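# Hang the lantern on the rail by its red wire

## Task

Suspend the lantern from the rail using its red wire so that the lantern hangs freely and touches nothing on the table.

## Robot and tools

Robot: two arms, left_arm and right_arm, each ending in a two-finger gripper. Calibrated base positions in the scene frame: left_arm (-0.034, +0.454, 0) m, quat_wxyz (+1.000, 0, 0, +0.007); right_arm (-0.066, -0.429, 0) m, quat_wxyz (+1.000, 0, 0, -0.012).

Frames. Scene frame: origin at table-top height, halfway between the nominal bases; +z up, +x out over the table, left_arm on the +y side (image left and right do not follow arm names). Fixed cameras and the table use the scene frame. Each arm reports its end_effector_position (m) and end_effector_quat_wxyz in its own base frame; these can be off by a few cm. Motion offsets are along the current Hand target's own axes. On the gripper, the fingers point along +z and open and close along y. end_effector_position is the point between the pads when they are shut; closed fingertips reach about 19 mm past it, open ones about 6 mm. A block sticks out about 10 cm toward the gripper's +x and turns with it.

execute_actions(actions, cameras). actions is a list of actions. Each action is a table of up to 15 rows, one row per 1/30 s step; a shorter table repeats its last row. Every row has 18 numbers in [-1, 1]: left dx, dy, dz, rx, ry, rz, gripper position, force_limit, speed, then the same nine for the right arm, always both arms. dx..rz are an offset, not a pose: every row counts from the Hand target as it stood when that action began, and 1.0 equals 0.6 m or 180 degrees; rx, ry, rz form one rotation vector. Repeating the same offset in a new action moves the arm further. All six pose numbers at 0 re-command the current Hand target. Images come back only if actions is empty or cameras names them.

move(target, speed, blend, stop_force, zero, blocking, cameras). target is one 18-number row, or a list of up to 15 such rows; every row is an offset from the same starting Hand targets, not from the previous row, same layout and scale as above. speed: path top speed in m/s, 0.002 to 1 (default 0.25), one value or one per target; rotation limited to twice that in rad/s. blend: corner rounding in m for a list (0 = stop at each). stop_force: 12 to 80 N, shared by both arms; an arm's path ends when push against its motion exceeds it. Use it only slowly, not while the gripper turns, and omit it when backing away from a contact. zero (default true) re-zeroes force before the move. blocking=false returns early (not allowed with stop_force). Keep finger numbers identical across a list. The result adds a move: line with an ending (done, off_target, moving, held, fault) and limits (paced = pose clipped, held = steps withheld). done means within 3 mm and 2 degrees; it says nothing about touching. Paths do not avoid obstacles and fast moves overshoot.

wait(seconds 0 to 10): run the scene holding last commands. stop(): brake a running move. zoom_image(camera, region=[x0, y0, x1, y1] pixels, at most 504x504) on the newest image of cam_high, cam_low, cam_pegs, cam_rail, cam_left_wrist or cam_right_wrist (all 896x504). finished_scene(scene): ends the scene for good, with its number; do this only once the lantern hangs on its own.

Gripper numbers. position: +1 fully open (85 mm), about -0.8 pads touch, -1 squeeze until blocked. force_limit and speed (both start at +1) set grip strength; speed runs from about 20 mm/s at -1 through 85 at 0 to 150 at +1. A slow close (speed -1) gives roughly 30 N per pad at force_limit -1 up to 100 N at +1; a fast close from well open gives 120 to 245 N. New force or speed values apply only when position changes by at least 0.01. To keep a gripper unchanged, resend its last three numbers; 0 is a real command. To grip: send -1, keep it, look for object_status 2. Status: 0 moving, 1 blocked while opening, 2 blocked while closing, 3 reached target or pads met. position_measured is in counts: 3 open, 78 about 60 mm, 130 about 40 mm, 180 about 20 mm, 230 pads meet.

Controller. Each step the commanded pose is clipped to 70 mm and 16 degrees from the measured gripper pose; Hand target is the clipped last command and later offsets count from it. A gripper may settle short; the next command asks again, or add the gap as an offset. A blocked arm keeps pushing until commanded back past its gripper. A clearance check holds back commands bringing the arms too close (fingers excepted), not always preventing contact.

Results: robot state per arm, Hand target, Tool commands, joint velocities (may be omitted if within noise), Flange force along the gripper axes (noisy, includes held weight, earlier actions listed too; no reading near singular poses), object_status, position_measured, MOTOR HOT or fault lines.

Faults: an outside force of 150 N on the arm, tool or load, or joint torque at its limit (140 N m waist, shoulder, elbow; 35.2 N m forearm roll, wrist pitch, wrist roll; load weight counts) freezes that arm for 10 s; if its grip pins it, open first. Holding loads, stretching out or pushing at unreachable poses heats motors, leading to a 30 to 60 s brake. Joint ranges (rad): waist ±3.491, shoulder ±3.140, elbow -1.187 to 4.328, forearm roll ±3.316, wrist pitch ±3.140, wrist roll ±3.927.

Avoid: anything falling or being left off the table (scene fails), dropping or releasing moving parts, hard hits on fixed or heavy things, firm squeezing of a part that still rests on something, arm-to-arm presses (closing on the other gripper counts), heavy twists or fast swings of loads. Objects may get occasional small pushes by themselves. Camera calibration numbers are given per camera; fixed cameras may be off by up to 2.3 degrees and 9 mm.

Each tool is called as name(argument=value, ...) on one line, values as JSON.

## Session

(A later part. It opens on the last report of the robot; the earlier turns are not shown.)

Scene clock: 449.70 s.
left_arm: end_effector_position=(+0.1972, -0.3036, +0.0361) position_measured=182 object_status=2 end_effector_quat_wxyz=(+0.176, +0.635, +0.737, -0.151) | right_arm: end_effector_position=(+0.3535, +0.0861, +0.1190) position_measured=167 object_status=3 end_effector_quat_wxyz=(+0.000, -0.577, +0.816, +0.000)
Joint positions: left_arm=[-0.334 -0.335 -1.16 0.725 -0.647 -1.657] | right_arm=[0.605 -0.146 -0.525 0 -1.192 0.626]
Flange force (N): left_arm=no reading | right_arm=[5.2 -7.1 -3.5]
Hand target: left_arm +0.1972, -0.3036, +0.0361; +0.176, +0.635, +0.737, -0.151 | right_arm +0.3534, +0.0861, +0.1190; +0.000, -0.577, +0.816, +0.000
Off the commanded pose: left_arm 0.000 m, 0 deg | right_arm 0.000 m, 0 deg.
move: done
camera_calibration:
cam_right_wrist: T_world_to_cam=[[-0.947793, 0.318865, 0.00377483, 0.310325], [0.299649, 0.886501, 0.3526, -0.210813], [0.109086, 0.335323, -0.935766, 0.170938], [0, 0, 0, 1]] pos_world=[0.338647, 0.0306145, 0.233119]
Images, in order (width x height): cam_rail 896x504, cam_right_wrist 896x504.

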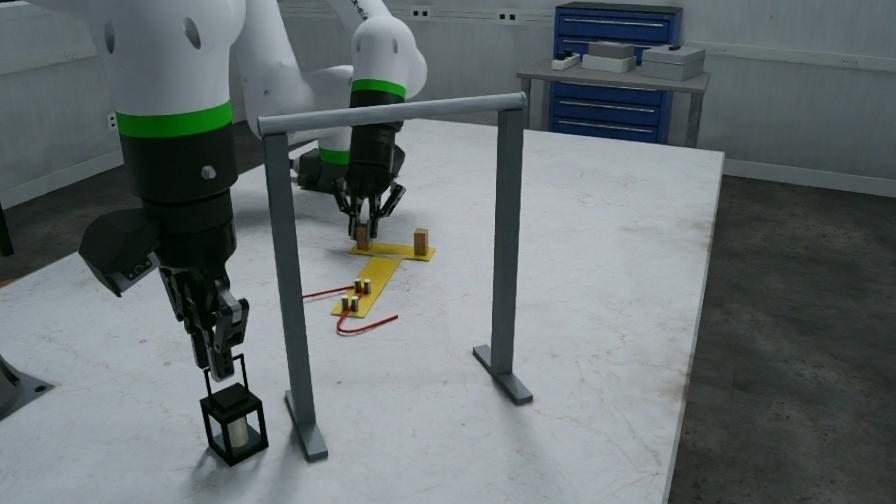

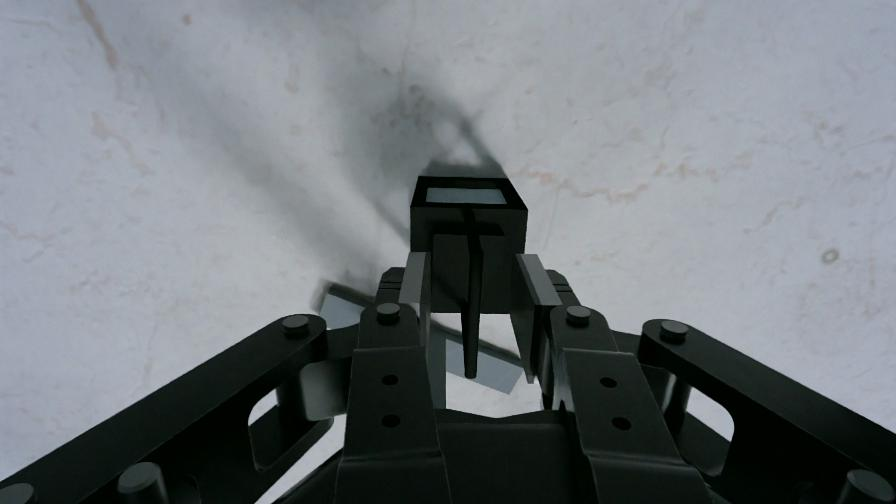

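move(target=[[0,0,0,0,0,0,-1,0,-1,0,0,0,0,0,0,-1,-1,-1],[0,0,0,0,0,0,-1,0,-1,0,0,-0.1,0,0,0,-1,-1,-1]], speed=0.06, cameras=["cam_right_wrist","cam_rail"])

Scene clock: 457.40 s.
left_arm: end_effector_position=(+0.1972, -0.3036, +0.0361) position_measured=182 object_status=2 end_effector_quat_wxyz=(+0.176, +0.635, +0.737, -0.151) | right_arm: end_effector_position=(+0.3535, +0.0861, +0.1790) position_measured=223 object_status=2 end_effector_quat_wxyz=(+0.000, -0.577, +0.816, +0.000)
Joint positions: left_arm=[-0.334 -0.335 -1.16 0.725 -0.647 -1.657] | right_arm=[0.605 -0.195 -0.42 0 -1.346 0.626]
Flange force (N): left_arm=no reading | right_arm=[5.1 -7.4 -2.0]
Hand target: left_arm +0.1972, -0.3036, +0.0361; +0.176, +0.635, +0.737, -0.151 | right_arm +0.3534, +0.0861, +0.1790; +0.000, -0.577, +0.816, +0.000
Off the commanded pose: left_arm 0.000 m, 0 deg | right_arm 0.000 m, 0 deg.
move: done
camera_calibration:
cam_right_wrist: T_world_to_cam=[[-0.947793, 0.318865, 0.00377483, 0.310099], [0.299649, 0.886501, 0.3526, -0.231969], [0.109086, 0.335323, -0.935766, 0.227084], [0, 0, 0, 1]] pos_world=[0.338647, 0.0306145, 0.293119]
Images, in order (width x height): cam_rail 896x504, cam_right_wrist 896x504.

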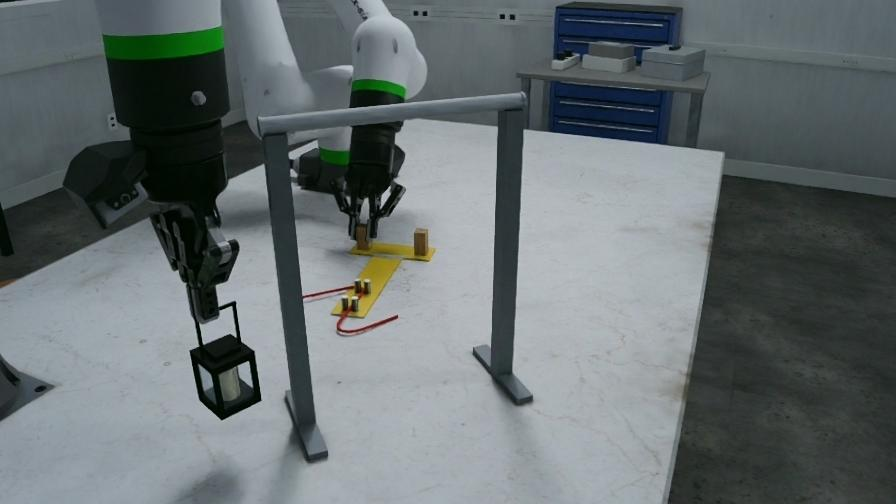

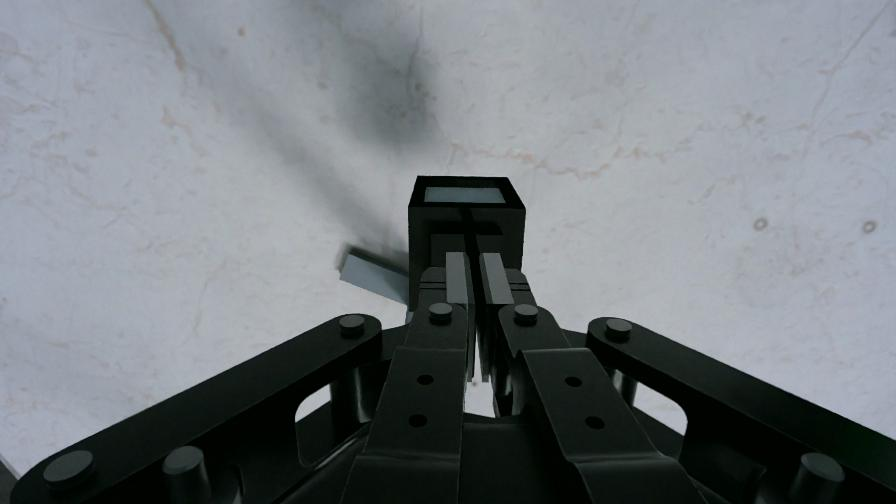

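move(target=[[0,0,0,0,0,0,-1,0,-1,0.0922,-0.1685,0,0,0,0.383,-1,-1,-1],[0,0,0,0,0,0,-1,0,-1,0.0922,-0.1685,0.08,0,0,0.383,-1,-1,-1],[0,0,0,0,0,0,-1,0,-1,0.0922,-0.1685,0.0995,0,0,0.383,-1,-1,-1]], speed=[0.2,0.08,0.02], cameras=["cam_right_wrist","cam_rail","cam_high"])

Scene clock: 465.50 s.
left_arm: end_effector_position=(+0.1972, -0.3036, +0.0361) position_measured=182 object_status=2 end_effector_quat_wxyz=(+0.176, +0.635, +0.737, -0.151) | right_arm: end_effector_position=(+0.4303, +0.0003, +0.1193) position_measured=223 object_status=2 end_effector_quat_wxyz=(+0.000, -0.014, +1.000, +0.000)
Joint positions: left_arm=[-0.334 -0.335 -1.16 0.725 -0.647 -1.657] | right_arm=[0.308 0.03 -0.359 0 -1.182 -0.28]
Flange force (N): left_arm=no reading | right_arm=[-2.5 -7.3 -2.3]
Hand target: left_arm +0.1972, -0.3036, +0.0361; +0.176, +0.635, +0.737, -0.151 | right_arm +0.4303, +0.0003, +0.1193; +0.000, -0.014, +1.000, +0.000
Off the commanded pose: left_arm 0.000 m, 0 deg | right_arm 0.000 m, 0 deg.
move: done
camera_calibration:
cam_right_wrist: T_world_to_cam=[[-0.0430364, 0.999068, 0.00339986, 0.0211005], [0.93484, 0.0390688, 0.352912, -0.431065], [0.35245, 0.0183664, -0.93565, 0.0869583], [0, 0, 0, 1]] pos_world=[0.373236, -0.00583677, 0.233419]
Images, in order (width x height): cam_high 896x504, cam_rail 896x504, cam_right_wrist 896x504.

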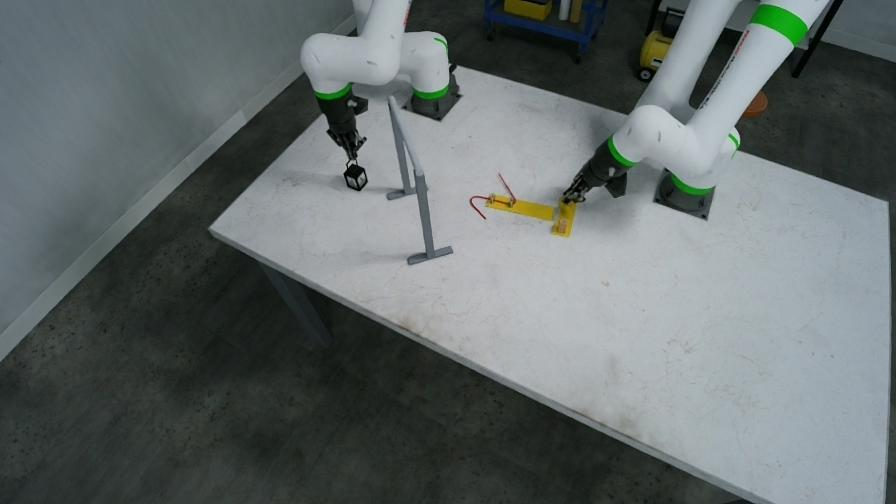

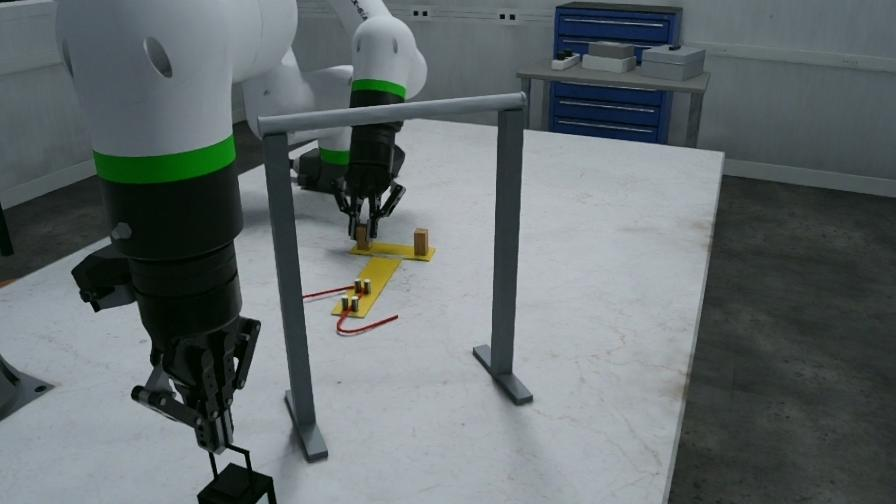

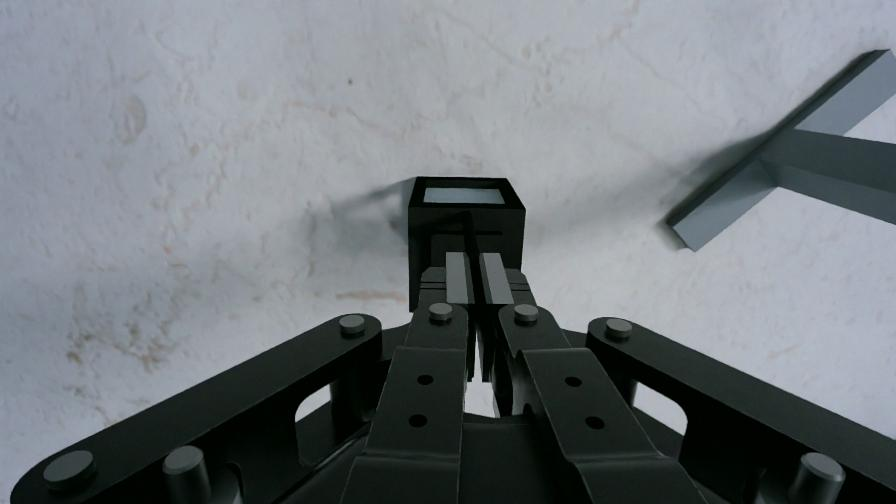

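move(target=[0,0,0,0,0,0,-1,0,-1,0,0,0.005,0,0,0,-1,-1,-1], speed=0.01, cameras=["cam_low"])

zoom_image(camera="cam_low", region=[330, 180, 500, 290])

Scene clock: 468.40 s.
left_arm: end_effector_position=(+0.1972, -0.3036, +0.0361) position_measured=182 object_status=2 end_effector_quat_wxyz=(+0.176, +0.635, +0.737, -0.151) | right_arm: end_effector_position=(+0.4303, +0.0002, +0.1163) position_measured=223 object_status=2 end_effector_quat_wxyz=(+0.000, -0.014, +1.000, +0.000)
Joint positions: left_arm=[-0.334 -0.335 -1.16 0.725 -0.647 -1.657] | right_arm=[0.308 0.033 -0.363 0.001 -1.174 -0.28]
Flange force (N): left_arm=no reading | right_arm=[-1.3 -6.7 -25.6]
Hand target: left_arm +0.1972, -0.3036, +0.0361; +0.176, +0.635, +0.737, -0.151 | right_arm +0.4303, +0.0003, +0.1163; +0.000, -0.014, +1.000, +0.000
Off the commanded pose: left_arm 0.000 m, 0 deg | right_arm 0.000 m, 0 deg.
move: done
Images, in order (width x height): cam_low 896x504.

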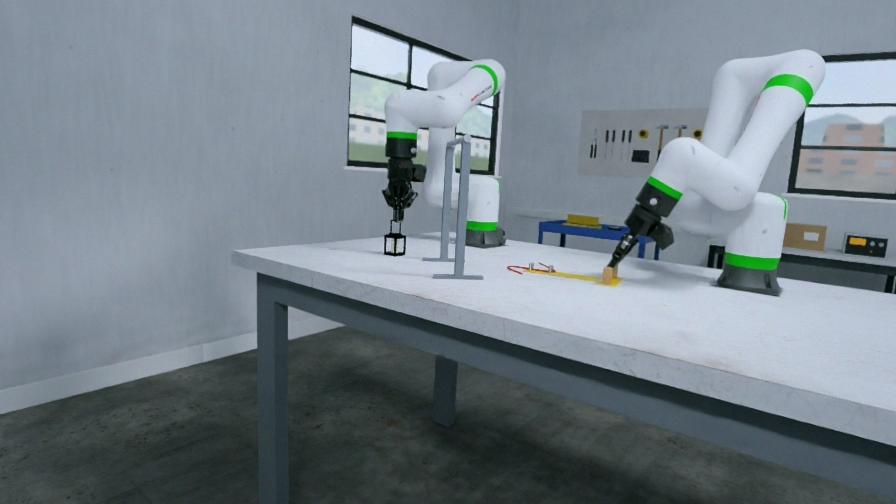

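Scaled by 2.965.

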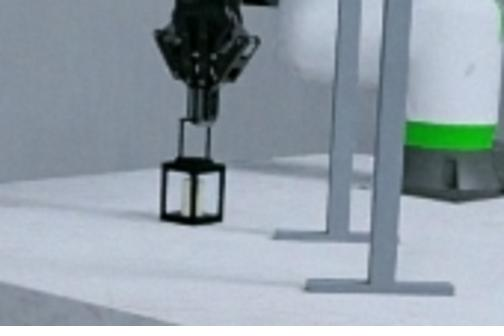

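move(target=[[0,0,0,0,0,0,-0.08,-1,0,0,0,-0.01,0,0,0,-1,-1,-1],[0,0,-0.08,0,0,0,-0.08,-1,0,0,0,-0.2333,0,0,0,-1,-1,-1],[0,0,-0.15,0,0.14,0,-0.08,-1,0,0,0,-0.2333,0,0,0,-1,-1,-1]], speed=0.15, cameras=["cam_pegs","cam_right_wrist","cam_rail"])

Scene clock: 534.07 s.
left_arm: end_effector_position=(+0.1912, -0.2634, +0.1164) position_measured=139 object_status=3 end_effector_quat_wxyz=(+0.011, +0.653, +0.757, -0.009) | right_arm: end_effector_position=(+0.4303, +0.0003, +0.2563) position_measured=223 object_status=2 end_effector_quat_wxyz=(+0.000, -0.014, +1.000, +0.000)
Joint positions: left_arm=[-0.509 -0.28 -0.644 0.024 -1.188 -0.923] | right_arm=[0.308 -0.046 -0.107 0 -1.511 -0.28]
Flange force (N): left_arm=[1.5 1.3 0.6] | right_arm=[-2.4 -7.1 -2.2]
Hand target: left_arm +0.1912, -0.2634, +0.1164; +0.011, +0.653, +0.757, -0.009 | right_arm +0.4303, +0.0003, +0.2563; +0.000, -0.014, +1.000, +0.000
Off the commanded pose: left_arm 0.000 m, 0 deg | right_arm 0.000 m, 0 deg.
move: done
camera_calibration:
cam_right_wrist: T_world_to_cam=[[-0.0430364, 0.999068, 0.00339986, 0.0206347], [0.93484, 0.0390688, 0.352912, -0.479414], [0.35245, 0.0183664, -0.93565, 0.215142], [0, 0, 0, 1]] pos_world=[0.373236, -0.00583677, 0.370419]
Images, in order (width x height): cam_pegs 896x504, cam_rail 896x504, cam_right_wrist 896x504.

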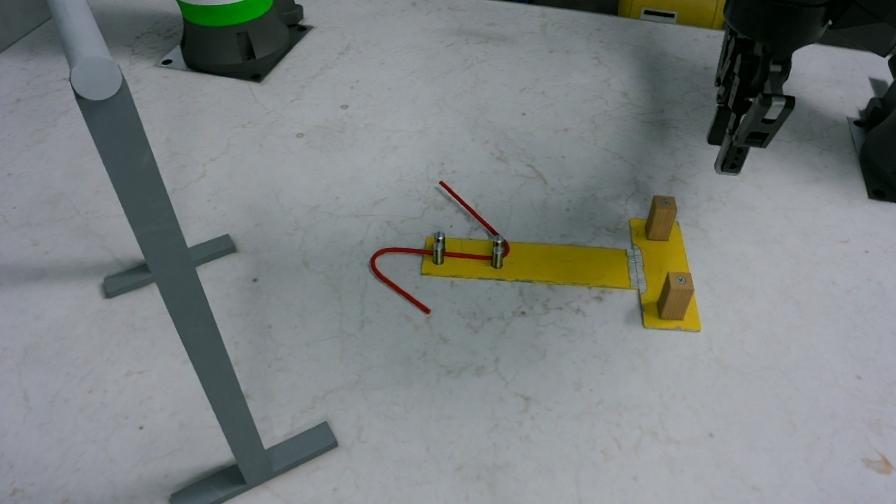

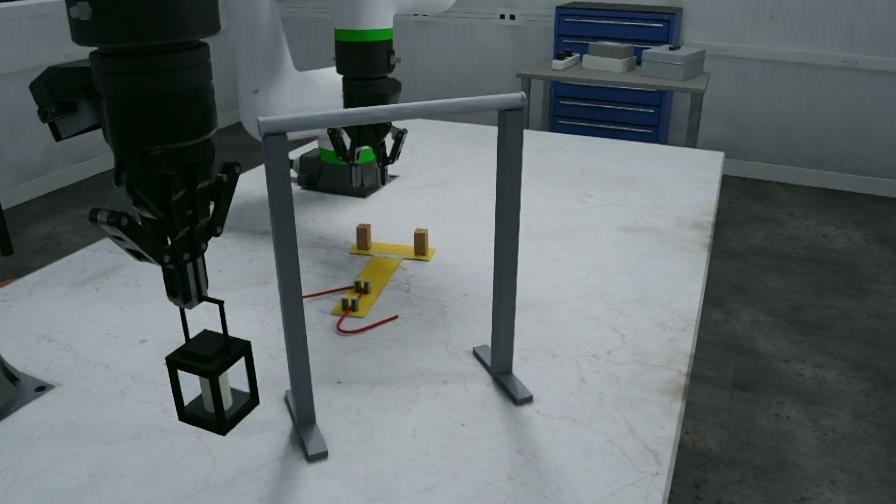

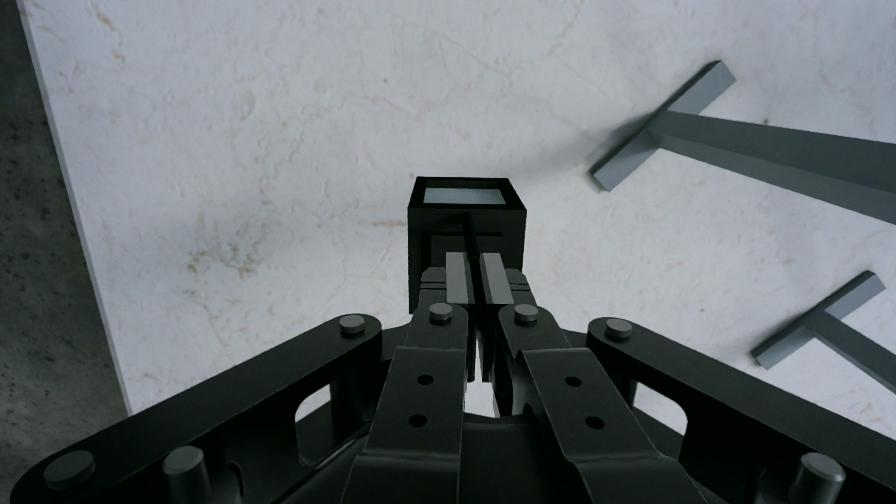

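move(target=[[0.179,0.044,-0.3,0,0,-0.522,-0.08,-1,0,0.2477,0.0903,0,0,0,0,-1,-1,-1],[0.179,0.044,-0.3,0,0,-0.522,-0.08,-1,0,0.2512,0.5573,0,0,0,-0.25,-1,-1,-1],[0.179,0.044,-0.3,0,0,-0.522,-0.08,-1,0,-0.0638,0.8647,0,0,0,-0.5,-1,-1,-1]], speed=0.25, blend=0.05, cameras=["cam_pegs","cam_right_wrist","cam_rail","cam_high"])

Scene clock: 545.57 s.
left_arm: end_effector_position=(+0.2006, -0.1482, +0.2932) position_measured=139 object_status=3 end_effector_quat_wxyz=(+0.001, -0.108, +0.994, -0.014) | right_arm: end_effector_position=(+0.4542, +0.5200, +0.2561) position_measured=223 object_status=2 end_effector_quat_wxyz=(+0.000, +0.717, -0.697, +0.000)
Joint positions: left_arm=[-0.047 -0.561 -0.398 0.028 -1.728 0.268] | right_arm=[1.042 0.663 0.804 0 -1.712 0.556]
Flange force (N): left_arm=[0.0 3.9 1.0] | right_arm=[1.6 -4.2 -1.8]
Hand target: left_arm +0.2006, -0.1482, +0.2932; +0.001, -0.108, +0.994, -0.014 | right_arm +0.4542, +0.5200, +0.2561; +0.000, +0.717, -0.697, +0.000
Off the commanded pose: left_arm 0.000 m, 0 deg | right_arm 0.000 m, 0 deg.
move: done
camera_calibration:
cam_right_wrist: T_world_to_cam=[[-0.999066, -0.0430262, 0.00395142, 0.478362], [-0.0388704, 0.934954, 0.352634, -0.545482], [-0.0188669, 0.352151, -0.935753, 0.192096], [0, 0, 0, 1]] pos_world=[0.460336, 0.462936, 0.37022]
Images, in order (width x height): cam_high 896x504, cam_pegs 896x504, cam_rail 896x504, cam_right_wrist 896x504.

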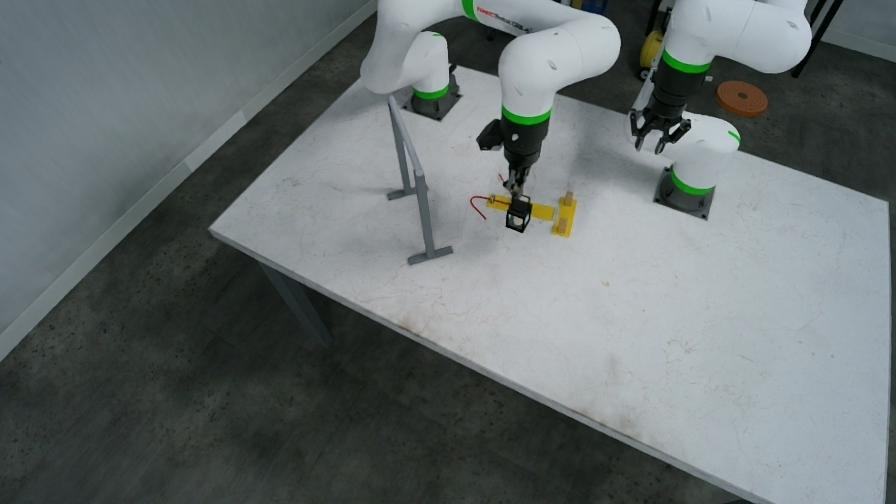

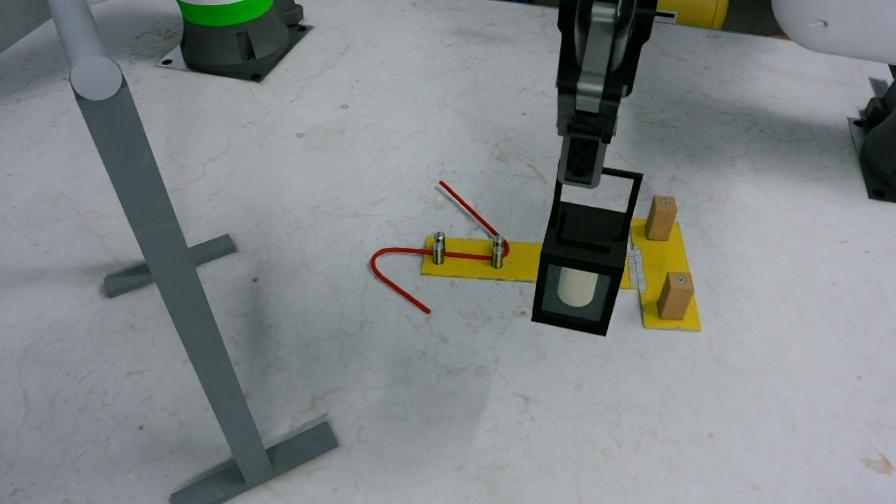

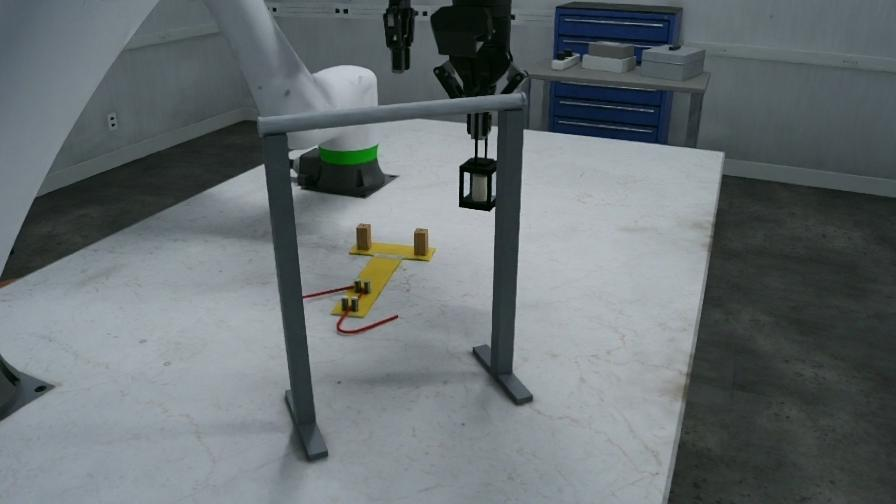

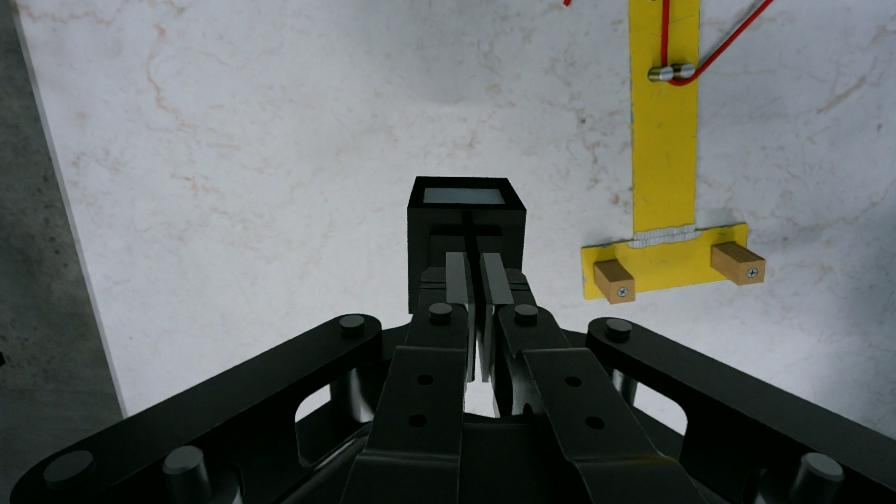

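move(target=[[0,0,0,0,0,0,-0.08,-1,0,0,0,0.2,0,0,0,-1,-1,-1],[0,0,0,0,0,0,-0.08,-1,0,0,0,0.2308,0,0,0,-1,-1,-1]], speed=[0.15,0.015])

move(target=[[0,0,0,0,0,0,-0.08,-1,0,0,0,0,0,0,0,-0.3,-1,-1],[0,0,0,0,0,0,-0.08,-1,0,0,0,-0.15,0,0,0,-0.3,-1,-1]], speed=0.1, cameras=["cam_right_wrist","cam_rail","cam_low"])

Scene clock: 551.60 s.
left_arm: end_effector_position=(+0.2006, -0.1482, +0.2932) position_measured=139 object_status=3 end_effector_quat_wxyz=(+0.001, -0.108, +0.994, -0.014) | right_arm: end_effector_position=(+0.4542, +0.5200, +0.1177) position_measured=223 object_status=2 end_effector_quat_wxyz=(+0.000, +0.717, -0.697, +0.000)
Joint positions: left_arm=[-0.047 -0.561 -0.398 0.028 -1.728 0.268] | right_arm=[1.042 0.671 0.493 0 -1.393 0.556]
Flange force (N): left_arm=[0.0 3.7 0.7] | right_arm=[4.1 -1.7 -18.6]
Hand target: left_arm +0.2006, -0.1482, +0.2932; +0.001, -0.108, +0.994, -0.014 | right_arm +0.4542, +0.5199, +0.1176; +0.000, +0.717, -0.697, +0.000
Off the commanded pose: left_arm 0.000 m, 0 deg | right_arm 0.000 m, 0 deg.
move: done

Scene clock: 554.17 s.
left_arm: end_effector_position=(+0.2006, -0.1482, +0.2932) position_measured=139 object_status=3 end_effector_quat_wxyz=(+0.001, -0.108, +0.994, -0.014) | right_arm: end_effector_position=(+0.4542, +0.5200, +0.2077) position_measured=167 object_status=3 end_effector_quat_wxyz=(+0.000, +0.717, -0.697, +0.000)
Joint positions: left_arm=[-0.047 -0.561 -0.398 0.028 -1.728 0.268] | right_arm=[1.042 0.65 0.671 0 -1.591 0.556]
Flange force (N): left_arm=[-0.5 4.5 0.8] | right_arm=[0.7 -5.2 -3.6]
Hand target: left_arm +0.2006, -0.1482, +0.2932; +0.001, -0.108, +0.994, -0.014 | right_arm +0.4542, +0.5200, +0.2076; +0.000, +0.717, -0.697, +0.000
Off the commanded pose: left_arm 0.000 m, 0 deg | right_arm 0.000 m, 0 deg.
move: done
camera_calibration:
cam_right_wrist: T_world_to_cam=[[-0.999068, -0.0429908, 0.00385801, 0.478564], [-0.0388703, 0.934955, 0.352631, -0.528286], [-0.0187669, 0.352152, -0.935755, 0.146701], [0, 0, 0, 1]] pos_world=[0.460337, 0.462836, 0.32172]
Images, in order (width x height): cam_low 896x504, cam_rail 896x504, cam_right_wrist 896x504.

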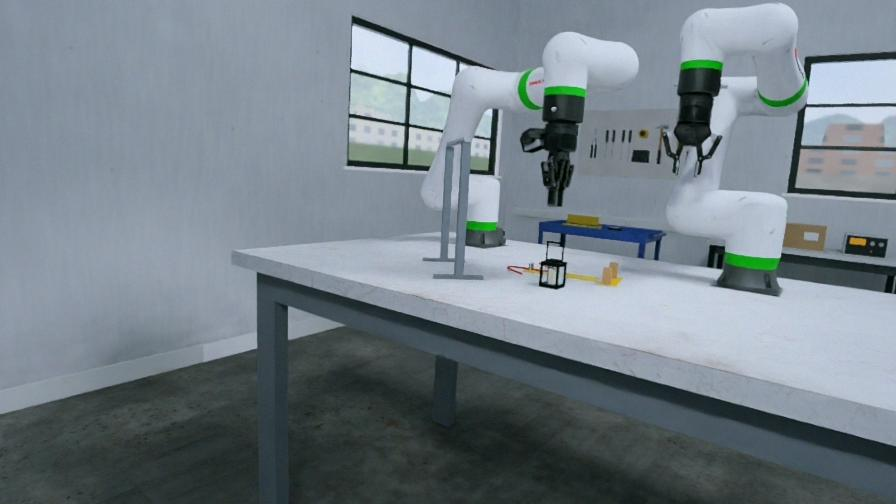

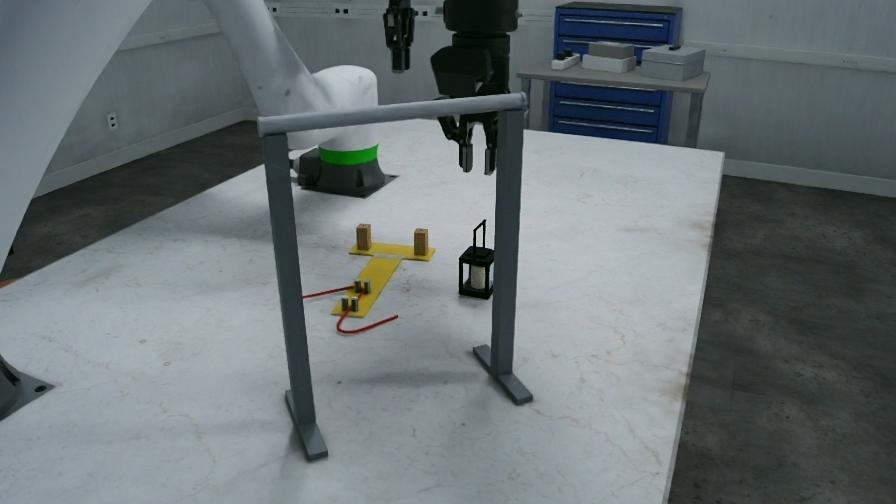

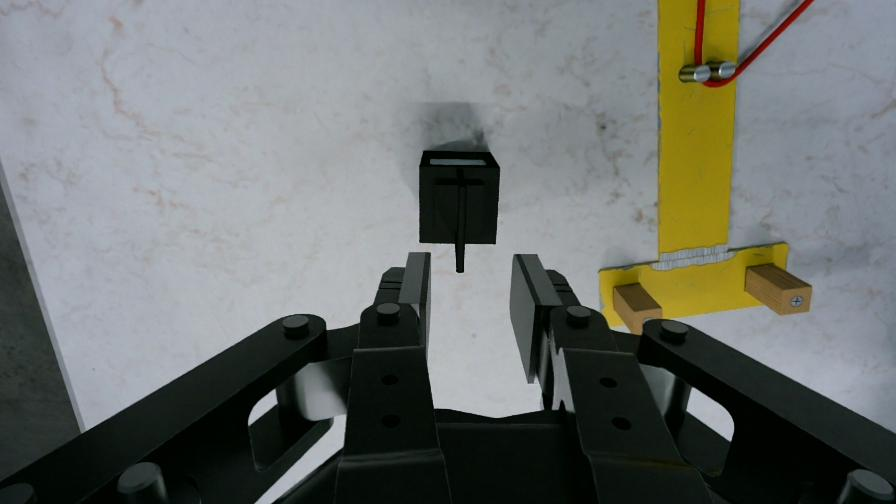

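move(target=[[0,0,0,0,0,0,-0.376,-1,0,0.309,0.3145,-0.2,0,0,0,-0.3,-1,-1],[0,0,0,0,0,0,-0.376,-1,0,0.958,0.3637,-0.2333,0,0,0,-0.3,-1,-1],[-0.0037,-0.567,0.288,0,0,-0.463,-0.376,-1,0,0.958,0.3637,-0.2333,0,0,0,-0.3,-1,-1]], speed=0.3, blend=0.04, cameras=["cam_left_wrist","cam_pegs","cam_rail"])

Scene clock: 569.77 s.
left_arm: end_effector_position=(+0.2768, -0.4848, +0.1303) position_measured=176 object_status=3 end_effector_quat_wxyz=(+0.009, +0.742, -0.671, +0.011) | right_arm: end_effector_position=(+0.2520, -0.0606, +0.3479) position_measured=167 object_status=3 end_effector_quat_wxyz=(+0.000, +0.717, -0.697, +0.000)
Joint positions: left_arm=[-0.808 0.31 -0.009 0.017 -1.228 2.473] | right_arm=[0.29 -0.484 -0.22 0 -1.835 1.309]
Flange force (N): left_arm=[0.2 -1.2 1.1] | right_arm=[13.2 -2.9 -3.1]
Hand target: left_arm +0.2768, -0.4848, +0.1303; +0.009, +0.742, -0.671, +0.011 | right_arm +0.2520, -0.0606, +0.3479; +0.000, +0.717, -0.697, +0.000
Off the commanded pose: left_arm 0.000 m, 0 deg | right_arm 0.000 m, 0 deg.
move: done; blend cut to 0 m at target 1
camera_calibration:
cam_left_wrist: T_world_to_cam=[[-0.993308, -0.114806, 0.0125701, 0.223493], [-0.105987, 0.949377, 0.29572, 0.473264], [-0.0458843, 0.292408, -0.955192, 0.41088], [0, 0, 0, 1]] pos_world=[0.29101, -0.543792, 0.249706]
Images, in order (width x height): cam_pegs 896x504, cam_rail 896x504, cam_left_wrist 896x504.

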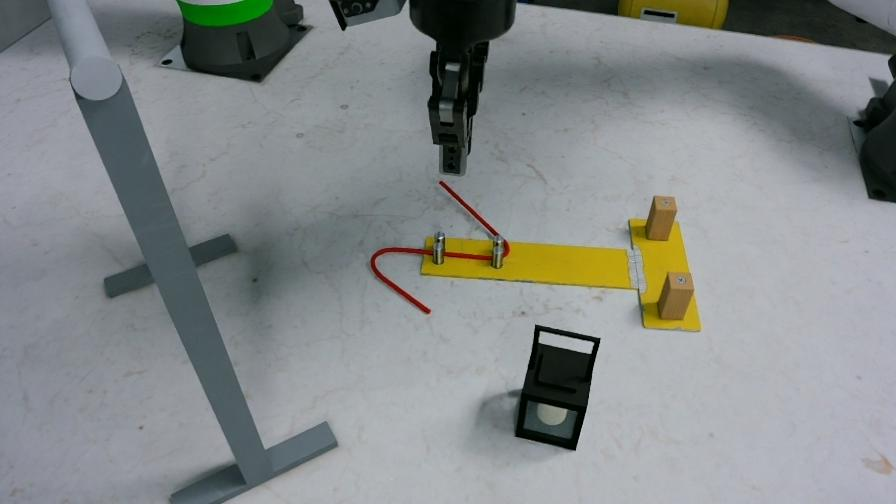

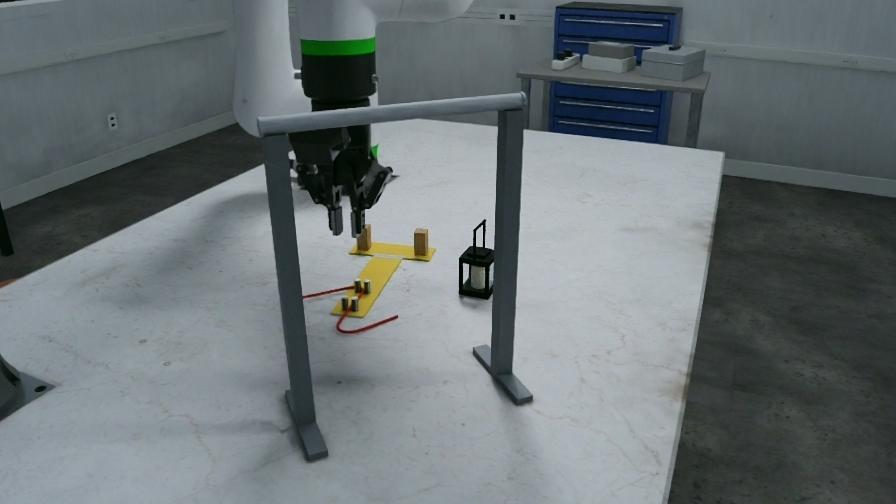

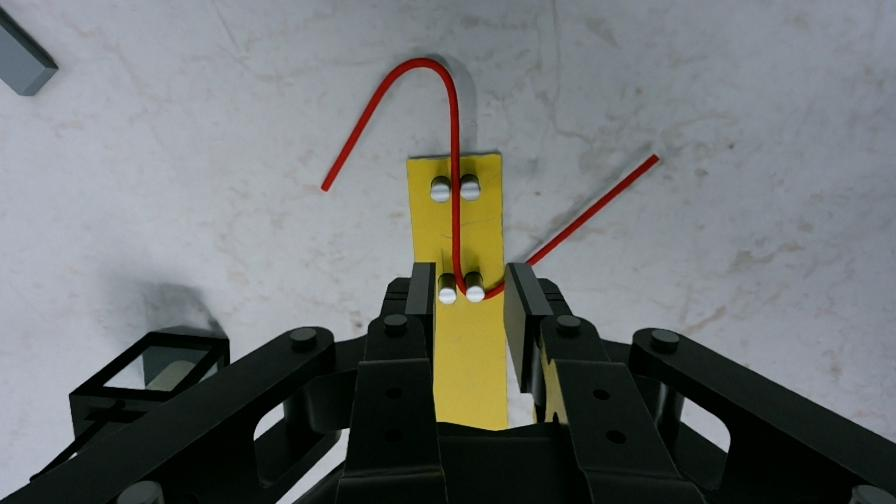

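move(target=[[-0.0113,-0.005,0,0,-0.009,0,-0.376,-1,0,0,0,0,0,0,0,-0.3,-1,-1],[-0.0113,-0.005,0.142,0,-0.009,0,-0.376,-1,0,0,0,0,0,0,0,-0.3,-1,-1]], speed=0.12, cameras=["cam_left_wrist","cam_pegs"])

zoom_image(camera="cam_pegs", region=[340, 130, 560, 340])

Scene clock: 583.47 s.
left_arm: end_effector_position=(+0.2795, -0.4801, +0.0449) position_measured=176 object_status=3 end_effector_quat_wxyz=(-0.001, +0.742, -0.671, +0.001) | right_arm: end_effector_position=(+0.2520, -0.0606, +0.3479) position_measured=167 object_status=3 end_effector_quat_wxyz=(+0.000, +0.717, -0.697, +0.000)
Joint positions: left_arm=[-0.808 0.405 -0.09 -0.002 -1.074 2.48] | right_arm=[0.29 -0.484 -0.22 0 -1.835 1.309]
Flange force (N): left_arm=[0.3 -1.5 1.0] | right_arm=[12.6 -3.3 -3.3]
Hand target: left_arm +0.2795, -0.4802, +0.0449; -0.001, +0.742, -0.671, +0.001 | right_arm +0.2520, -0.0606, +0.3479; +0.000, +0.717, -0.697, +0.000
Off the commanded pose: left_arm 0.000 m, 0 deg | right_arm 0.000 m, 0 deg.
move: done
camera_calibration:
cam_left_wrist: T_world_to_cam=[[-0.99327, -0.115183, 0.0121491, 0.22768], [-0.105132, 0.940635, 0.322727, 0.488715], [-0.0486006, 0.319278, -0.946414, 0.341332], [0, 0, 0, 1]] pos_world=[0.294117, -0.542457, 0.162553]
Images, in order (width x height): cam_pegs 896x504, cam_left_wrist 896x504.

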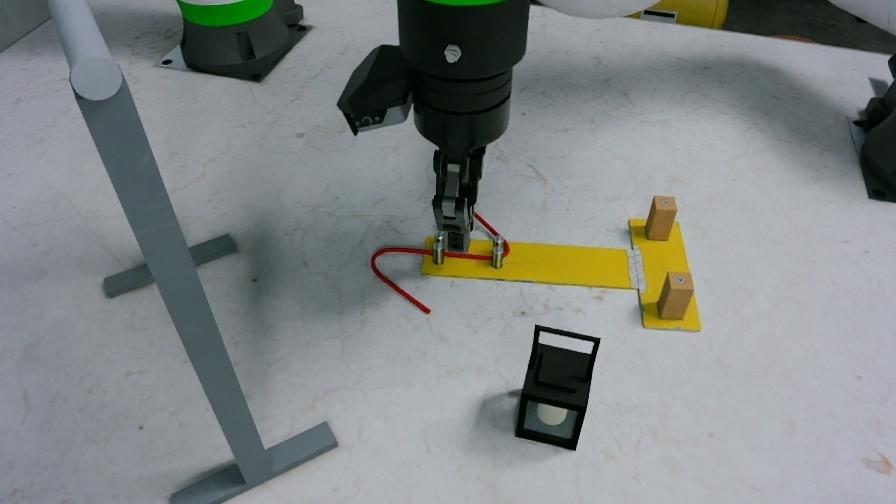

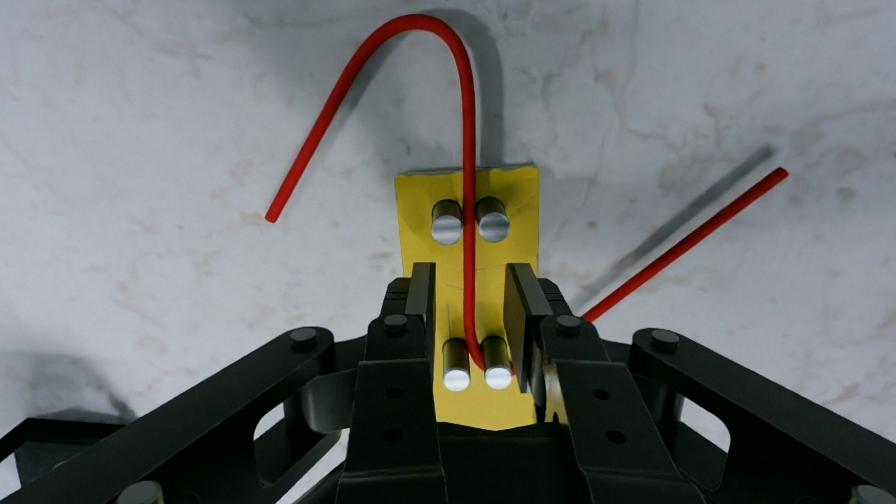

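Scaled by 2.291.

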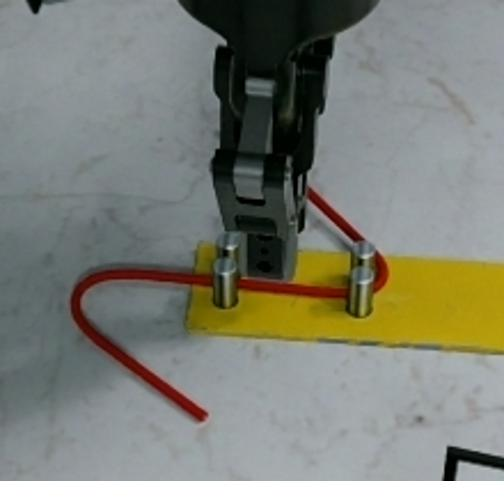

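move(target=[[-0.01,0,0,0,0,0,-0.376,-1,0,0,0,0,0,0,0,-0.3,-1,-1],[-0.01,0,0.0167,0,0,0,-0.376,-1,0,0,0,0,0,0,0,-0.3,-1,-1]], speed=0.05)

move(target=[0,0,0.03,0,0,0,-0.376,-1,0,0,0,0,0,0,0,-0.3,-1,-1], speed=0.006, stop_force=12, cameras=["cam_left_wrist","cam_pegs"])

zoom_image(camera="cam_pegs", region=[340, 130, 560, 340])

Scene clock: 589.23 s.
left_arm: end_effector_position=(+0.2789, -0.4742, +0.0349) position_measured=176 object_status=3 end_effector_quat_wxyz=(-0.001, +0.742, -0.671, +0.001) | right_arm: end_effector_position=(+0.2520, -0.0606, +0.3479) position_measured=167 object_status=3 end_effector_quat_wxyz=(+0.000, +0.717, -0.697, +0.000)
Joint positions: left_arm=[-0.801 0.405 -0.117 -0.001 -1.047 2.473] | right_arm=[0.29 -0.484 -0.22 0 -1.835 1.309]
Flange force (N): left_arm=[0.8 -1.8 1.3] | right_arm=[13.3 -3.8 -3.7]
Hand target: left_arm +0.2789, -0.4742, +0.0349; -0.001, +0.742, -0.671, +0.001 | right_arm +0.2520, -0.0606, +0.3479; +0.000, +0.717, -0.697, +0.000
Off the commanded pose: left_arm 0.000 m, 0 deg | right_arm 0.000 m, 0 deg.
move: done

Scene clock: 592.10 s.
left_arm: end_effector_position=(+0.2790, -0.4742, +0.0213) position_measured=176 object_status=3 end_effector_quat_wxyz=(-0.001, +0.742, -0.671, +0.001) | right_arm: end_effector_position=(+0.2520, -0.0606, +0.3479) position_measured=167 object_status=3 end_effector_quat_wxyz=(+0.000, +0.717, -0.697, +0.000)
Joint positions: left_arm=[-0.801 0.422 -0.129 -0.002 -1.018 2.473] | right_arm=[0.29 -0.484 -0.22 0 -1.835 1.309]
Flange force (N): left_arm=[-6.9 0.6 -24.1] | right_arm=[12.4 -3.2 -3.8]
Hand target: left_arm +0.2790, -0.4742, +0.0213; -0.001, +0.742, -0.671, +0.001 (not the last commanded pose) | right_arm +0.2520, -0.0606, +0.3479; +0.000, +0.717, -0.697, +0.000
Off the commanded pose: left_arm 0.004 m, 0 deg | right_arm 0.000 m, 0 deg.
move: contact (left_arm)
camera_calibration:
cam_left_wrist: T_world_to_cam=[[-0.99327, -0.115186, 0.01216, 0.228048], [-0.105136, 0.940665, 0.322639, 0.490747], [-0.0486019, 0.319189, -0.946444, 0.31704], [0, 0, 0, 1]] pos_world=[0.293517, -0.536557, 0.138954]
Images, in order (width x height): cam_pegs 896x504, cam_left_wrist 896x504.

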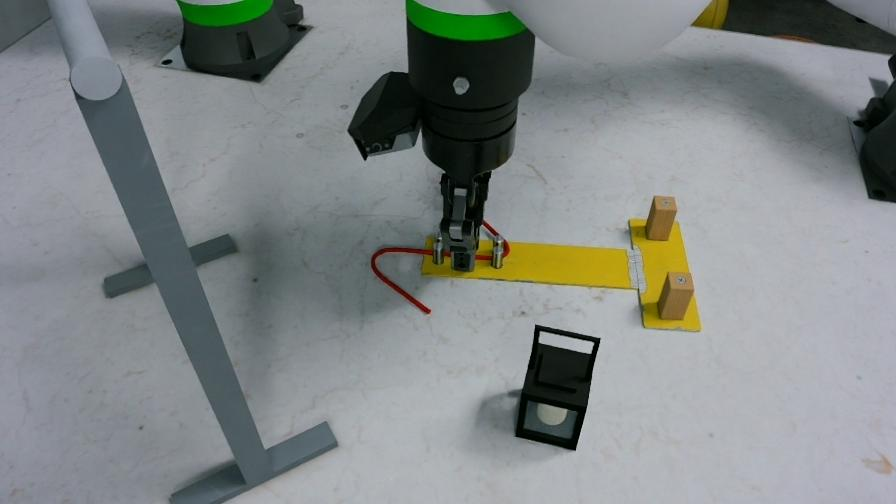

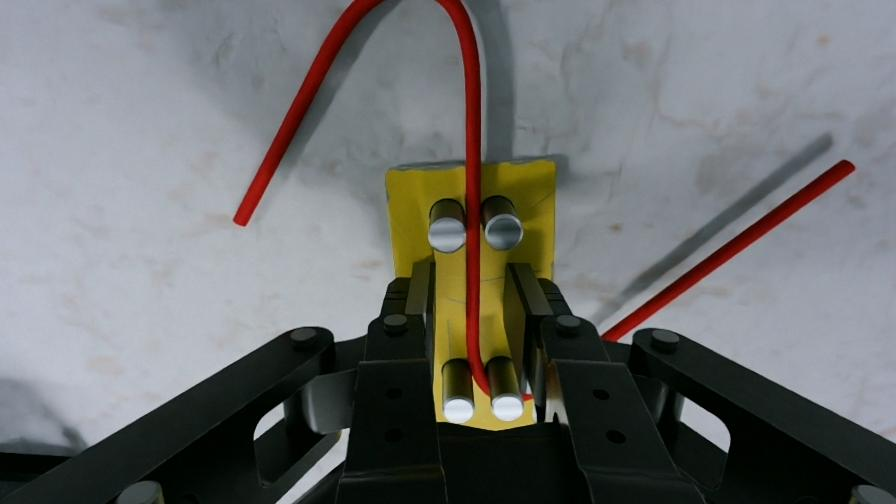

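Scaled by 2.291.

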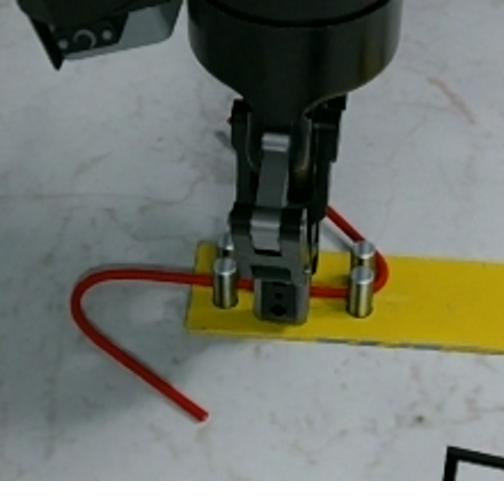

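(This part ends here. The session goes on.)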